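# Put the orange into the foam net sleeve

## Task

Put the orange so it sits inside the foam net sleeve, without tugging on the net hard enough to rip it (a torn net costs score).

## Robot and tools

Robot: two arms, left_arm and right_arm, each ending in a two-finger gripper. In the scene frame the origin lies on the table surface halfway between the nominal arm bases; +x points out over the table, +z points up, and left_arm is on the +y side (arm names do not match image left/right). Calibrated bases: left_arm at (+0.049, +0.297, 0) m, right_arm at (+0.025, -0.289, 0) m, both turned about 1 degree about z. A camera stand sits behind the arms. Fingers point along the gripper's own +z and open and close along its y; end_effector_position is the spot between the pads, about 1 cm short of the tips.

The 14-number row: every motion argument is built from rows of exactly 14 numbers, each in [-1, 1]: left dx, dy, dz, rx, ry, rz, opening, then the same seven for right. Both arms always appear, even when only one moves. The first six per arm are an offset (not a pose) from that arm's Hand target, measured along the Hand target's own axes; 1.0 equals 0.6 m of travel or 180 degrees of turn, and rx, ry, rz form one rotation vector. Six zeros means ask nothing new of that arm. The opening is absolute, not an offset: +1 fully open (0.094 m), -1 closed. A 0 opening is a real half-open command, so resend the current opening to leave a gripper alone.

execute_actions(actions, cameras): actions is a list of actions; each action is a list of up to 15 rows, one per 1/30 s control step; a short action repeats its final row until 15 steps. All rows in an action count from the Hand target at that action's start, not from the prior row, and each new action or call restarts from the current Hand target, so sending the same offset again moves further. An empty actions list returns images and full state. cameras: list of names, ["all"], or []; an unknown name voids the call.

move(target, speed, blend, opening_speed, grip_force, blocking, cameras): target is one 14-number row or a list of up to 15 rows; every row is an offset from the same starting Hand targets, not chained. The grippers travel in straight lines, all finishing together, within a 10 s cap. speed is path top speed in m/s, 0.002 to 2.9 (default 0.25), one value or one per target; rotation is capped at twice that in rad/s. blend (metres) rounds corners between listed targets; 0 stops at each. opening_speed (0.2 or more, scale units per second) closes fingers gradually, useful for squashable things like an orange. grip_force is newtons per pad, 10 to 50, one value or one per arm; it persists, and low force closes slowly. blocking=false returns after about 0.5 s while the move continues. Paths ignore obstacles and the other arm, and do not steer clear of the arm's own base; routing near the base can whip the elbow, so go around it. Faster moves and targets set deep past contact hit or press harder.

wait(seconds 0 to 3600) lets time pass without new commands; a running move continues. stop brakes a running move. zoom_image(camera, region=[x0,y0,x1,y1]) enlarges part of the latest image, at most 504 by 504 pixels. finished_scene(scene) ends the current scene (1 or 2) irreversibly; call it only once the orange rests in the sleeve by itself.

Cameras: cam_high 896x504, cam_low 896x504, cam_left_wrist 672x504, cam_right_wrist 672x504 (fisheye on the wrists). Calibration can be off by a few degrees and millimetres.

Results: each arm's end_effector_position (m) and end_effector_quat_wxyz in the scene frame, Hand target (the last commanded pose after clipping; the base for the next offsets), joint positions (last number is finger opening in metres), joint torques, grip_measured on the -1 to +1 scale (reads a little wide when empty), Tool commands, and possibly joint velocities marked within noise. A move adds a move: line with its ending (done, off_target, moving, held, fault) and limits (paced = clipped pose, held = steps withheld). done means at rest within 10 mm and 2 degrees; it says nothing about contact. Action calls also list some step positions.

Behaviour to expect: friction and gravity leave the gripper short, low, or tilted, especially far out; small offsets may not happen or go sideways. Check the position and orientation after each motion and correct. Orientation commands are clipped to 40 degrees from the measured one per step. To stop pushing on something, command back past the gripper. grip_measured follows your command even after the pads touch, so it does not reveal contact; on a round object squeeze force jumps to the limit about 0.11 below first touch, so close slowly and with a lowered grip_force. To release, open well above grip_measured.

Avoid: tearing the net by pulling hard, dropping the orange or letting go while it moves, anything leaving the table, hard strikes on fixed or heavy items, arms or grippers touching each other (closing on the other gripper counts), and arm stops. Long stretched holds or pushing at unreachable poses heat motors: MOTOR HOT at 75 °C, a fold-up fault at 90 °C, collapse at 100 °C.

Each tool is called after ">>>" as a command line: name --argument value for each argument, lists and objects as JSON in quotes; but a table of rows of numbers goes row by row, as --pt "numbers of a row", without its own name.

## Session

>>> execute_actions --actions '[]'

>>> zoom_image --camera "cam_low" --region '[430, 40, 640, 270]'

Scene clock: 0.00 s.
left_arm: end_effector_position=(+0.3276, +0.0131, +0.0820) grip_measured=-0.975 end_effector_quat_wxyz=(+0.284, +0.077, +0.764, -0.575) | right_arm: end_effector_position=(+0.3221, -0.0858, +0.0869) grip_measured=-0.962 end_effector_quat_wxyz=(-0.645, +0.707, -0.289, -0.029)
Joint positions: left_arm=[-0.494 1.852 0.388 1.233 0.685 -0.865 0.001] | right_arm=[0.192 1.777 0.367 1.082 -1.029 -1.422 0.002]
Joint velocities: within noise
Joint torques (N m): no reading
Heat: left arm: 32 °C; right arm: 30 °C.
Hand target: left_arm +0.3319, +0.0137, +0.0867; +0.292, +0.077, +0.760, -0.575 | right_arm +0.3260, -0.0867, +0.0936; -0.651, +0.704, -0.283, -0.022
Tool commands: left_gripper/opening=-1.0 right_gripper/opening=-1.0
camera_calibration:
cam_left_wrist: T_world_to_cam=[[-0.42696, -0.35456, 0.83186, 0.07654], [-0.8993, 0.26281, -0.34956, 0.36178], [-0.09469, -0.89734, -0.43107, 0.19297]] pos_world=[0.37629, 0.10522, 0.14597]
cam_right_wrist: T_world_to_cam=[[0.4323, 0.05715, 0.89992, -0.21416], [0.61923, -0.74428, -0.2502, -0.19596], [0.65549, 0.66542, -0.35714, -0.00788]] pos_world=[0.21909, -0.12837, 0.14089]

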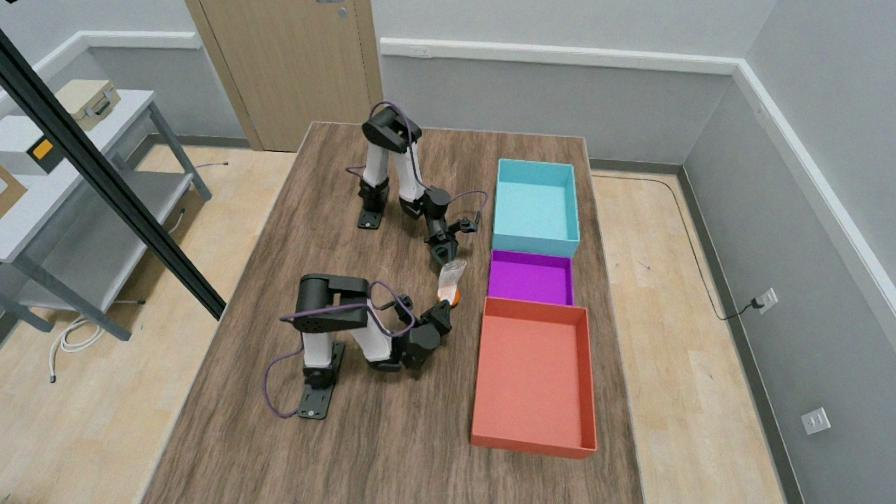

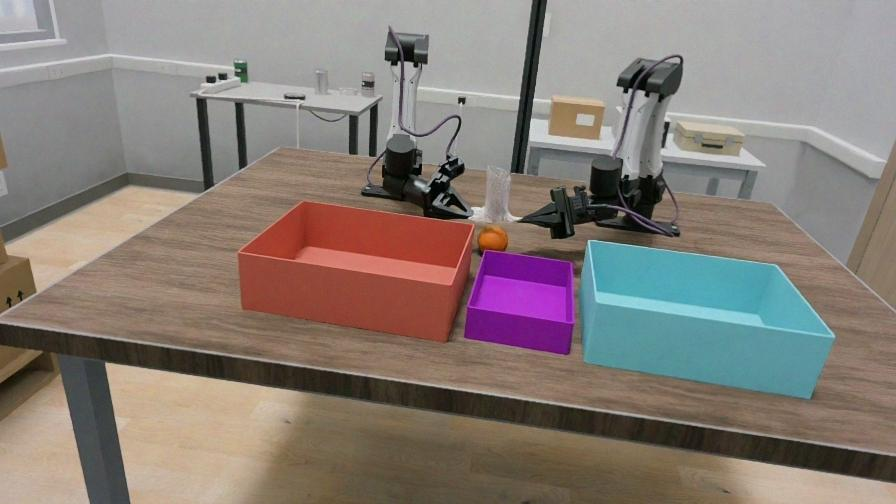

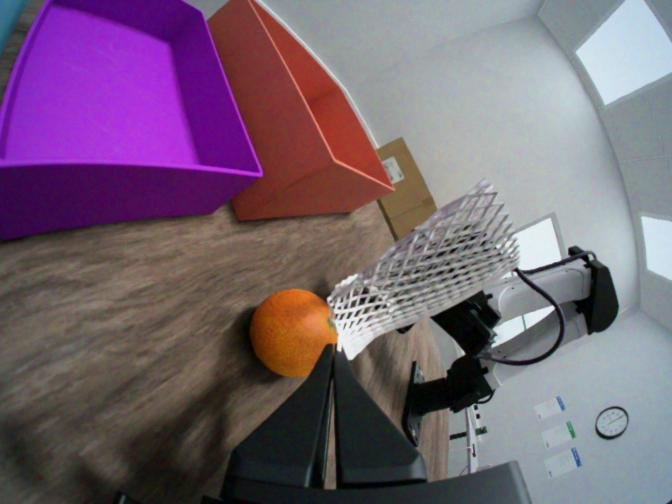

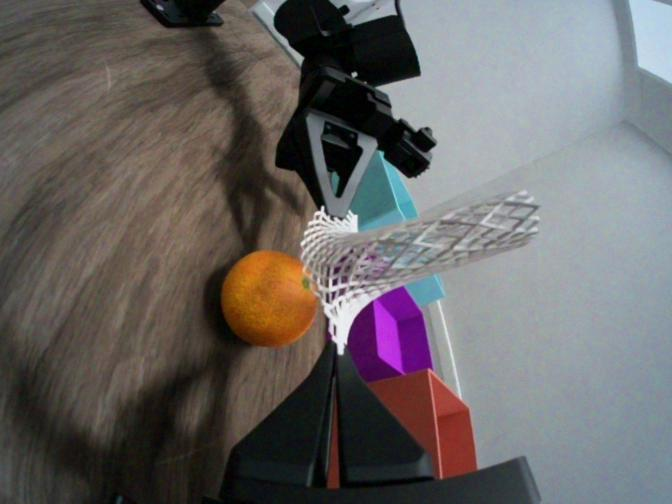

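Scaled by 2.191.

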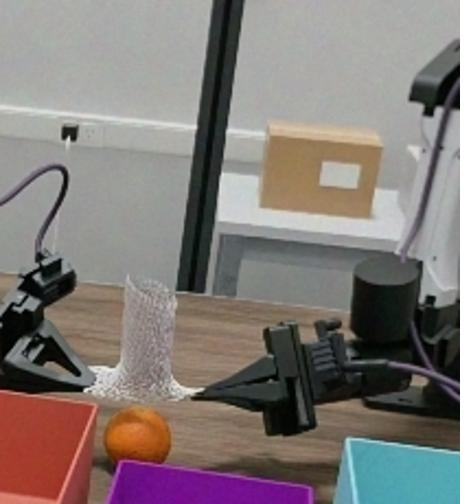

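>>> zoom_image --camera "cam_high" --region '[400, 230, 500, 330]'

>>> zoom_image --camera "cam_left_wrist" --region '[220, 160, 540, 400]'

>>> zoom_image --camera "cam_right_wrist" --region '[200, 160, 440, 380]'

Scaled by 5.040.

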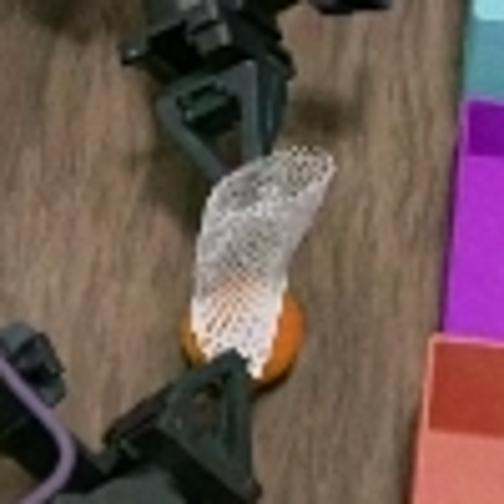

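Scaled by 1.575 from the camera's image (finer frame: 960x720).

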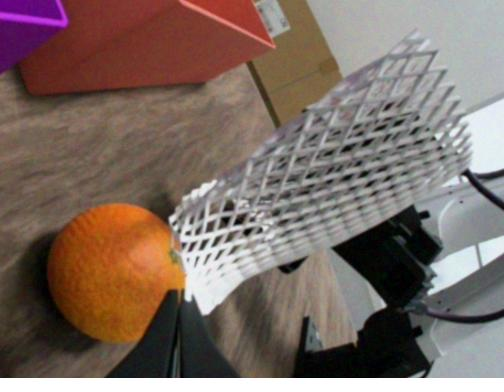

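Scaled by 2.100 from the camera's image (finer frame: 960x720).

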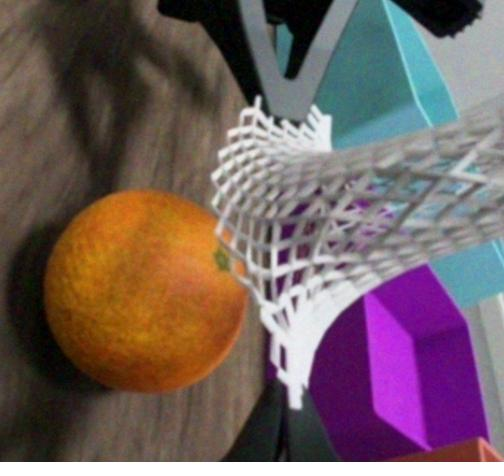

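>>> move --target '[0,0.0113,0.004,-0.177,0.114,0,-1,0.010,0.015,0.004,-0.193,0.085,0,-1]' --speed 0.2 --cameras '["all"]'

>>> zoom_image --camera "cam_high" --region '[400, 230, 500, 330]'

Scene clock: 25.73 s.
left_arm: end_effector_position=(+0.3319, +0.0130, +0.0825) grip_measured=-0.975 end_effector_quat_wxyz=(+0.165, +0.091, +0.922, -0.337) | right_arm: end_effector_position=(+0.3228, -0.0851, +0.0794) grip_measured=-0.962 end_effector_quat_wxyz=(-0.376, +0.859, -0.346, -0.019)
Joint positions: left_arm=[-0.597 1.58 0.878 -0.192 0.401 -0.564 0.001] | right_arm=[0.351 1.524 0.833 -0.338 -0.581 -1.876 0.002]
Joint torques (N m): left_arm=[-0.36 -5.5 8.65 1.08 -0.2 0.23] | right_arm=[-0.12 -5.03 8.43 0.82 0.05 -0.13]
Heat: left arm: 34 °C; right arm: 32 °C.
Hand target: left_arm +0.3359, +0.0137, +0.0807; +0.164, +0.094, +0.927, -0.323 | right_arm +0.3280, -0.0867, +0.0827; -0.369, +0.862, -0.347, -0.013
Off the commanded pose: left_arm 0.004 m, 2 deg | right_arm 0.006 m, 1 deg.
move: done
cam_left_wrist: T_world_to_cam=[[-0.26542, -0.77675, 0.57116, 0.05118], [-0.93474, 0.35248, 0.04499, 0.3439], [-0.23627, -0.52194, -0.81961, 0.26768]] pos_world=[0.39828, 0.05825, 0.17469]
cam_right_wrist: T_world_to_cam=[[0.59359, 0.52696, 0.60825, -0.19662], [0.60979, -0.78773, 0.08737, -0.22528], [0.52518, 0.31904, -0.78892, 0.03546]] pos_world=[0.23547, -0.08516, 0.16726]

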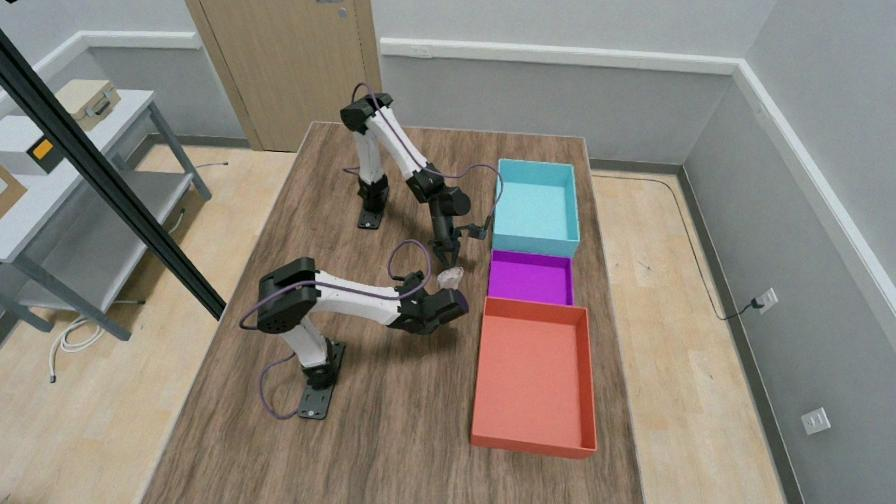

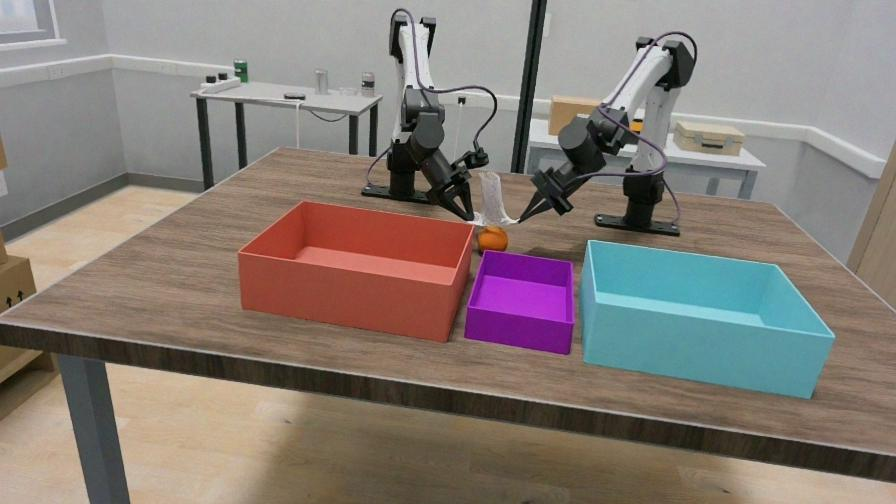

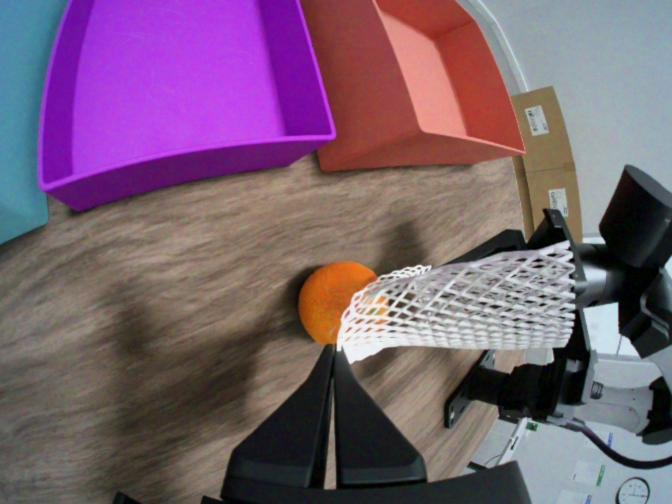

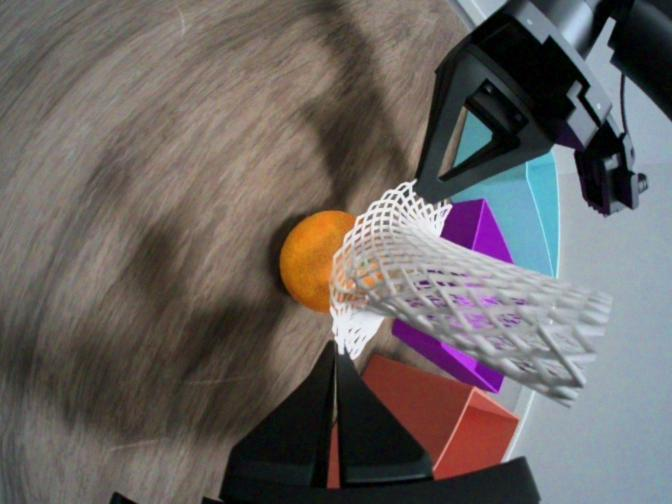

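Scaled by 5.040.

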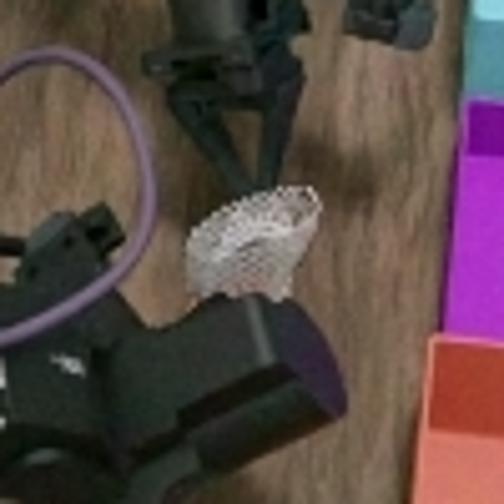

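>>> move --target '[0.042,0.051,0.059,0,0,0,-1,0.0173,0.055,0.065,0,0,0,-1]' --speed 0.06 --cameras '["all"]'

>>> zoom_image --camera "cam_left_wrist" --region '[240, 200, 480, 380]'

>>> zoom_image --camera "cam_right_wrist" --region '[220, 160, 460, 380]'

>>> zoom_image --camera "cam_low" --region '[420, 150, 580, 270]'

Scene clock: 39.67 s.
left_arm: end_effector_position=(+0.3300, +0.0118, +0.0410) grip_measured=-0.976 end_effector_quat_wxyz=(+0.165, +0.093, +0.921, -0.339) | right_arm: end_effector_position=(+0.3246, -0.0805, +0.0386) grip_measured=-0.962 end_effector_quat_wxyz=(-0.379, +0.861, -0.340, -0.017)
Joint positions: left_arm=[-0.602 1.672 0.78 0.001 0.403 -0.564 0.001] | right_arm=[0.364 1.628 0.744 -0.134 -0.578 -1.876 0.002]
Joint torques (N m): left_arm=[-0.29 -5.48 4.64 1.5 -0.22 0.19] | right_arm=[0.34 -4.68 4.4 1.21 -0.01 0]
Heat: left arm: 34 °C; right arm: 32 °C.
Hand target: left_arm +0.3296, +0.0168, +0.0280; +0.164, +0.094, +0.927, -0.323 | right_arm +0.3250, -0.0837, +0.0307; -0.369, +0.862, -0.347, -0.013
Off the commanded pose: left_arm 0.014 m, 2 deg | right_arm 0.009 m, 1 deg.
move: off_target (left_arm)
cam_left_wrist: T_world_to_cam=[[-0.27078, -0.77366, 0.57283, 0.0752], [-0.93285, 0.35779, 0.04227, 0.34382], [-0.23765, -0.52291, -0.81859, 0.23308]] pos_world=[0.39648, 0.05704, 0.13319]
cam_right_wrist: T_world_to_cam=[[0.58123, 0.53257, 0.61526, -0.17117], [0.61716, -0.78129, 0.09326, -0.22118], [0.53036, 0.32551, -0.78279, -0.0005]] pos_world=[0.23626, -0.08148, 0.12554]

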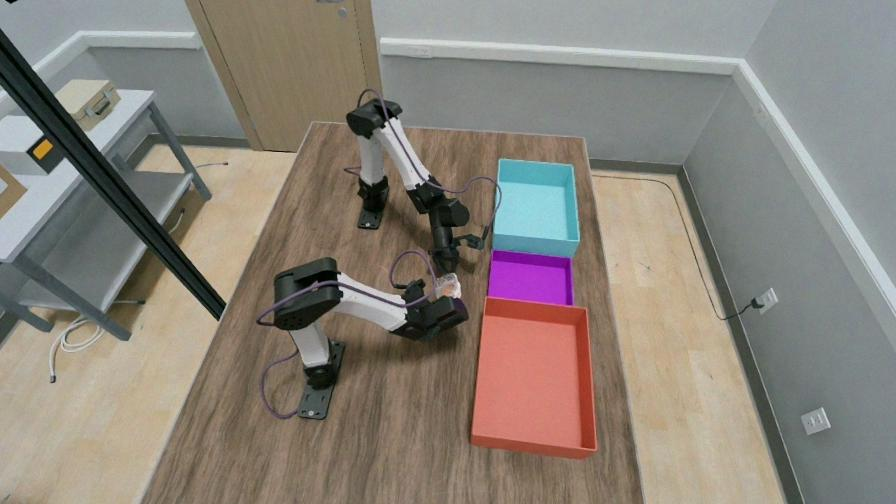

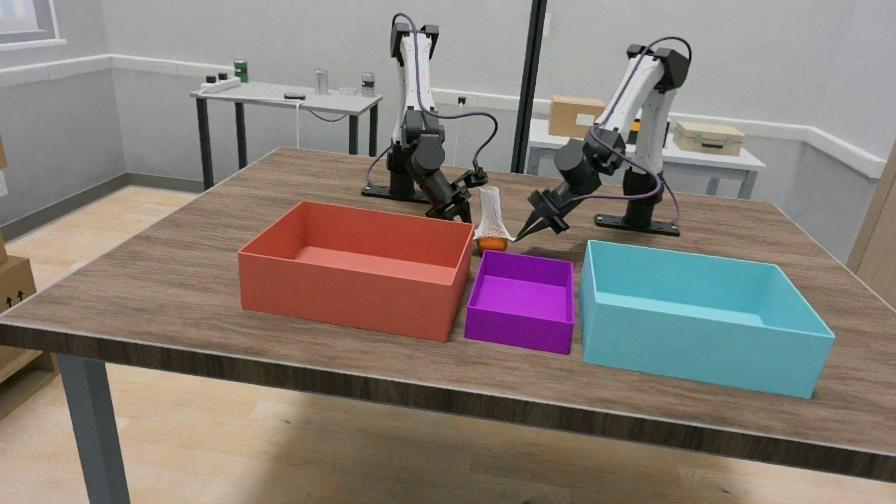

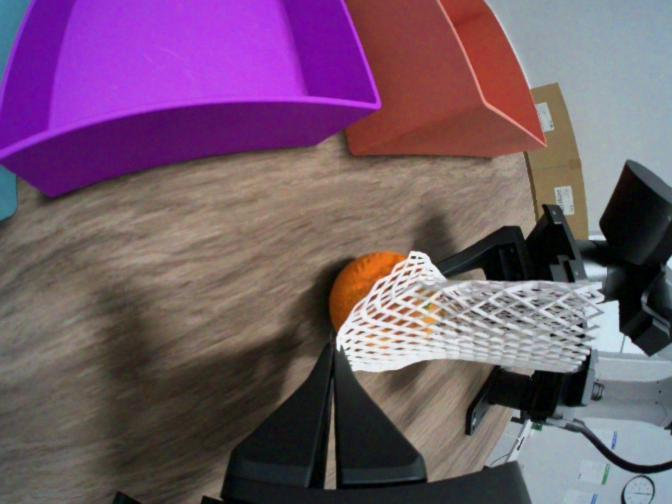

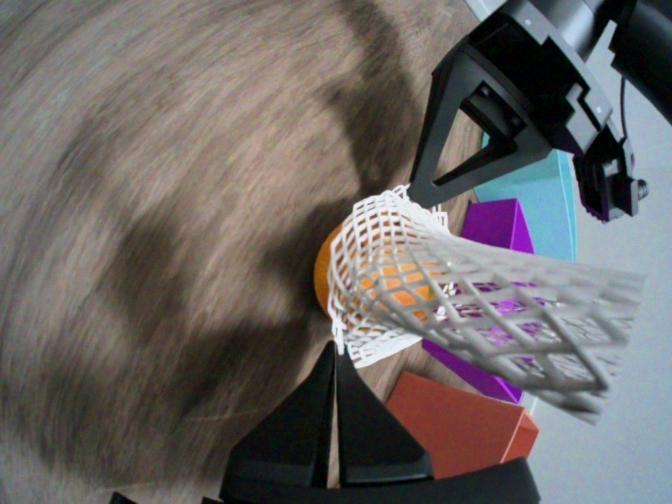

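Scaled by 2.100 from the camera's image (finer frame: 960x720).

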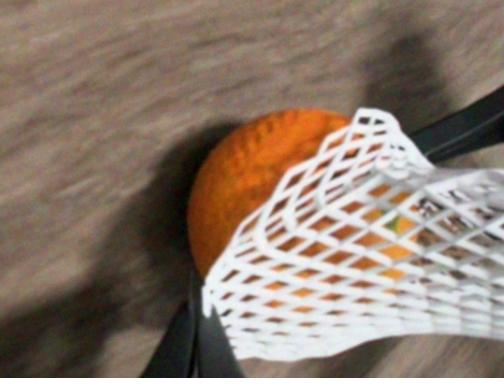

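Scaled by 2.100 from the camera's image (finer frame: 960x720).

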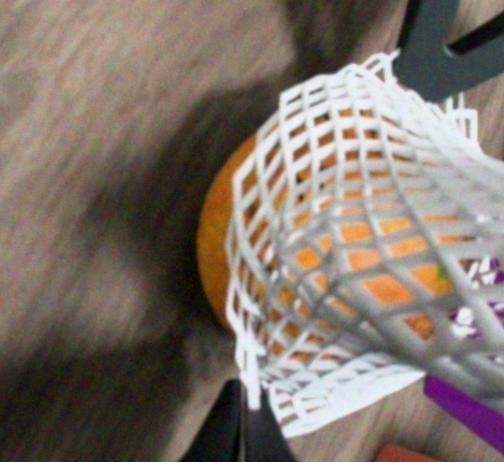

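Scaled by 3.150.

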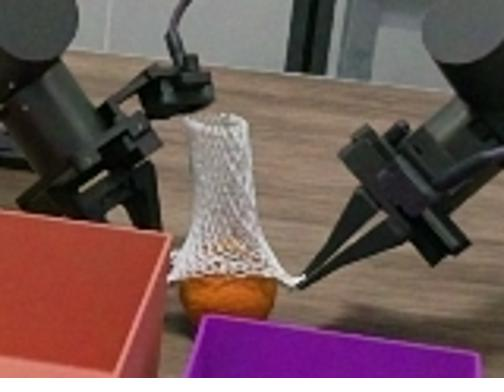

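>>> move --target '[0.011,0.026,0.033,0,0,0,-1,0.016,0.024,0.033,0,0,0,-1]' --speed 0.05 --cameras '["cam_low","cam_left_wrist","cam_right_wrist"]'

>>> zoom_image --camera "cam_left_wrist" --region '[240, 200, 480, 380]'

>>> zoom_image --camera "cam_right_wrist" --region '[220, 160, 460, 380]'

>>> zoom_image --camera "cam_low" --region '[420, 150, 580, 270]'

Scene clock: 50.63 s.
left_arm: end_effector_position=(+0.3327, +0.0101, +0.0157) grip_measured=-0.977 end_effector_quat_wxyz=(+0.167, +0.095, +0.921, -0.338) | right_arm: end_effector_position=(+0.3284, -0.0791, +0.0137) grip_measured=-0.963 end_effector_quat_wxyz=(-0.380, +0.861, -0.339, -0.016)
Joint positions: left_arm=[-0.602 1.757 0.748 0.119 0.401 -0.561 0.001] | right_arm=[0.364 1.716 0.712 -0.012 -0.578 -1.876 0.002]
Joint torques (N m): left_arm=[0.28 -5.72 4.22 1.46 -0.19 0.22] | right_arm=[0.09 -4.88 3.99 1.16 0.05 -0.03]
Heat: left arm: 34 °C; right arm: 33 °C.
Hand target: left_arm +0.3327, +0.0168, +0.0021; +0.164, +0.094, +0.927, -0.323 | right_arm +0.3281, -0.0837, +0.0046; -0.369, +0.862, -0.347, -0.013
Off the commanded pose: left_arm 0.015 m, 2 deg | right_arm 0.010 m, 2 deg.
move: off_target (left_arm)
cam_left_wrist: T_world_to_cam=[[-0.27402, -0.77379, 0.57111, 0.09024], [-0.93254, 0.35897, 0.03893, 0.34798], [-0.23514, -0.52192, -0.81995, 0.2112]] pos_world=[0.39889, 0.05514, 0.10809]
cam_right_wrist: T_world_to_cam=[[0.57944, 0.5319, 0.61752, -0.15823], [0.61694, -0.78136, 0.09413, -0.22001], [0.53258, 0.32643, -0.7809, -0.02316]] pos_world=[0.23975, -0.08018, 0.10034]

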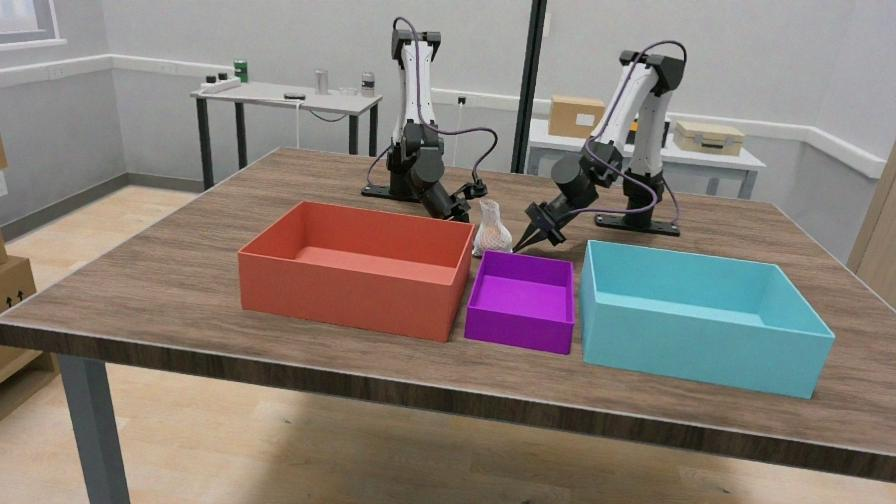

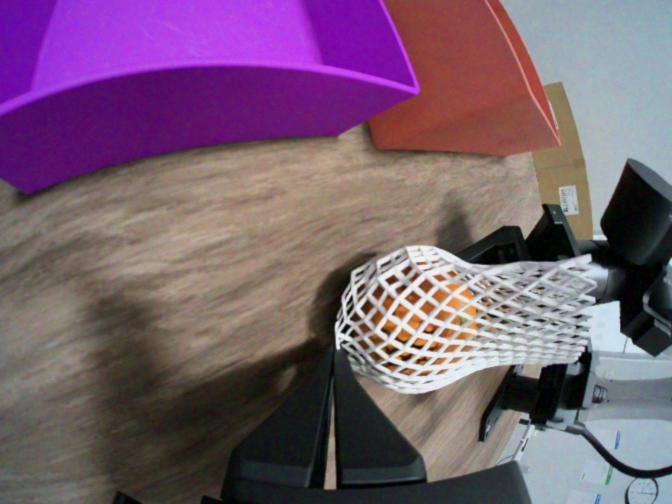

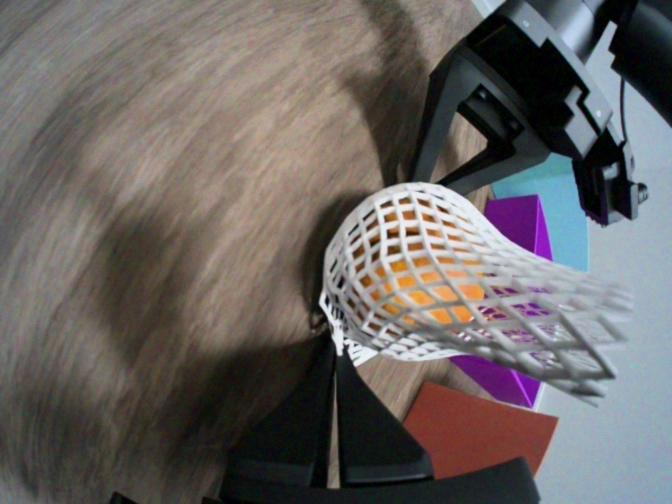

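Scaled by 2.100 from the camera's image (finer frame: 960x720).

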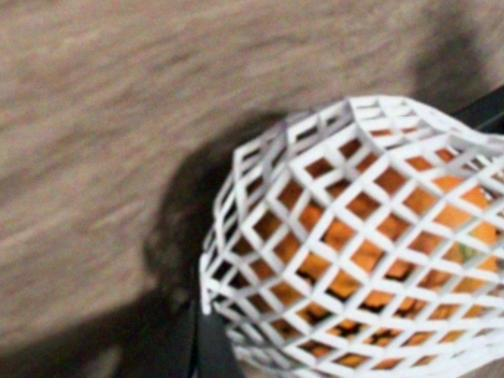

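Scaled by 2.100 from the camera's image (finer frame: 960x720).

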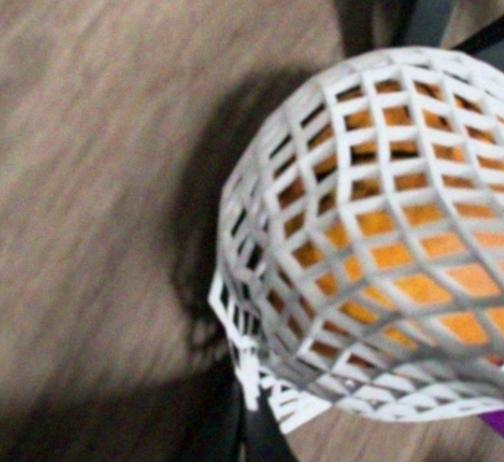

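Scaled by 3.150.

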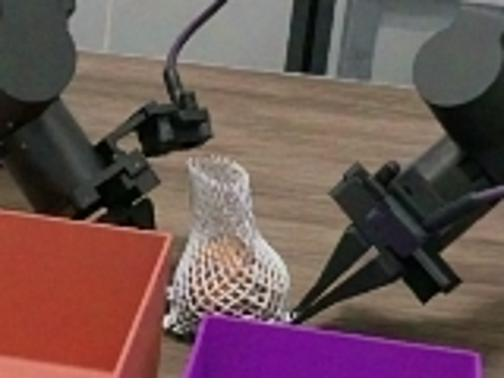

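>>> move --pt "-0.0024 -0.004 -0.005 0 0 0 -1 -0.002 -0.004 -0.005 0 0 0 -1" --pt "-0.0024 -0.004 -0.006 0 0 0 -0.6 -0.002 -0.004 -0.006 0 0 0 -0.6" --pt "-0.0024 -0.004 -0.16 0 0 0 -0.6 -0.002 -0.004 -0.16 0 0 0 -0.6" --speed 0.06 --opening_speed 0.4 --cameras '["cam_low","cam_left_wrist","cam_right_wrist"]'

Scene clock: 61.67 s.
left_arm: end_effector_position=(+0.3134, +0.0749, +0.0664) grip_measured=-0.602 end_effector_quat_wxyz=(+0.162, +0.084, +0.931, -0.317) | right_arm: end_effector_position=(+0.3006, -0.1464, +0.0606) grip_measured=-0.602 end_effector_quat_wxyz=(-0.354, +0.863, -0.359, -0.022)
Joint positions: left_arm=[-0.457 1.436 0.711 -0.252 0.45 -0.437 0.019] | right_arm=[0.16 1.45 0.732 -0.469 -0.631 -2.084 0.019]
Joint torques (N m): left_arm=[0.8 -8.1 6.34 1.03 0.15 0.22] | right_arm=[-0.73 -6.39 8.24 0.6 -0.44 -0.17]
Heat: left arm: 35 °C; right arm: 33 °C.
Hand target: left_arm +0.3100, +0.0753, +0.0748; +0.164, +0.094, +0.927, -0.323 | right_arm +0.3062, -0.1436, +0.0763; -0.369, +0.862, -0.347, -0.013
Off the commanded pose: left_arm 0.009 m, 1 deg | right_arm 0.017 m, 3 deg.
move: off_target (right_arm); target 2's new opening was sent with left_arm's hand 0.011 m and 2 deg from that target
cam_left_wrist: T_world_to_cam=[[-0.24605, -0.80381, 0.54162, 0.10161], [-0.94002, 0.33411, 0.06881, 0.307], [-0.23627, -0.4922, -0.8378, 0.28139]] pos_world=[0.38007, 0.11761, 0.15959]
cam_right_wrist: T_world_to_cam=[[0.62004, 0.54102, 0.5682, -0.14315], [0.59955, -0.79386, 0.10164, -0.25701], [0.50606, 0.27764, -0.81659, 0.05325]] pos_world=[0.2159, -0.14137, 0.15094]

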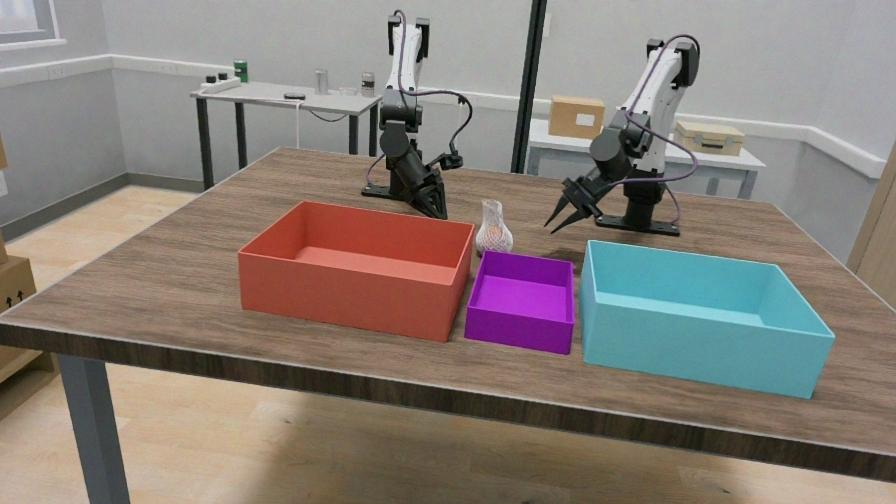

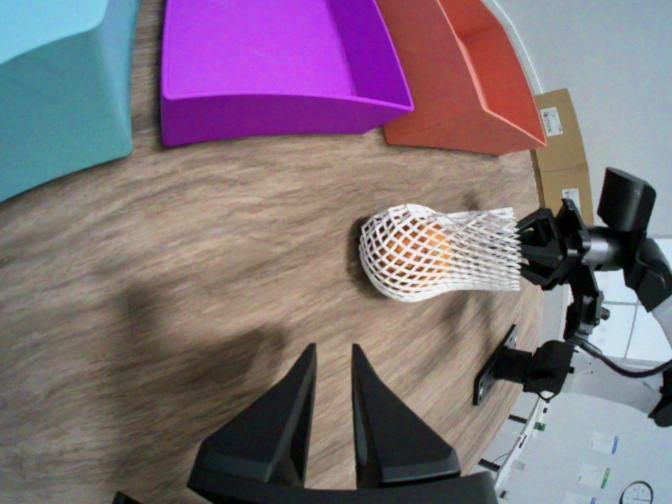

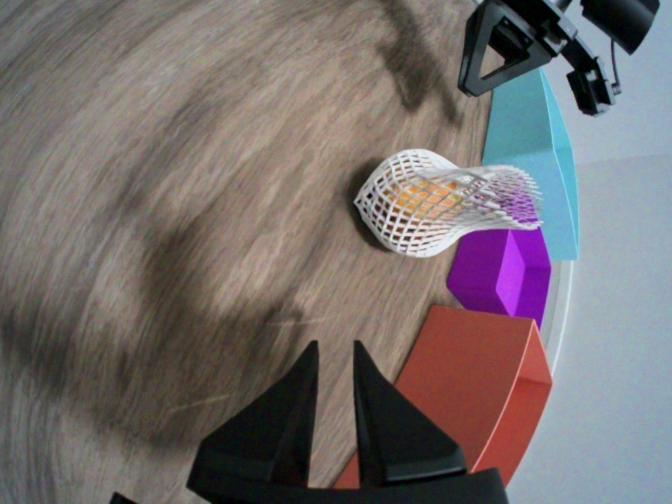

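>>> finished_scene --scene 2

The scene is finished: the task was done.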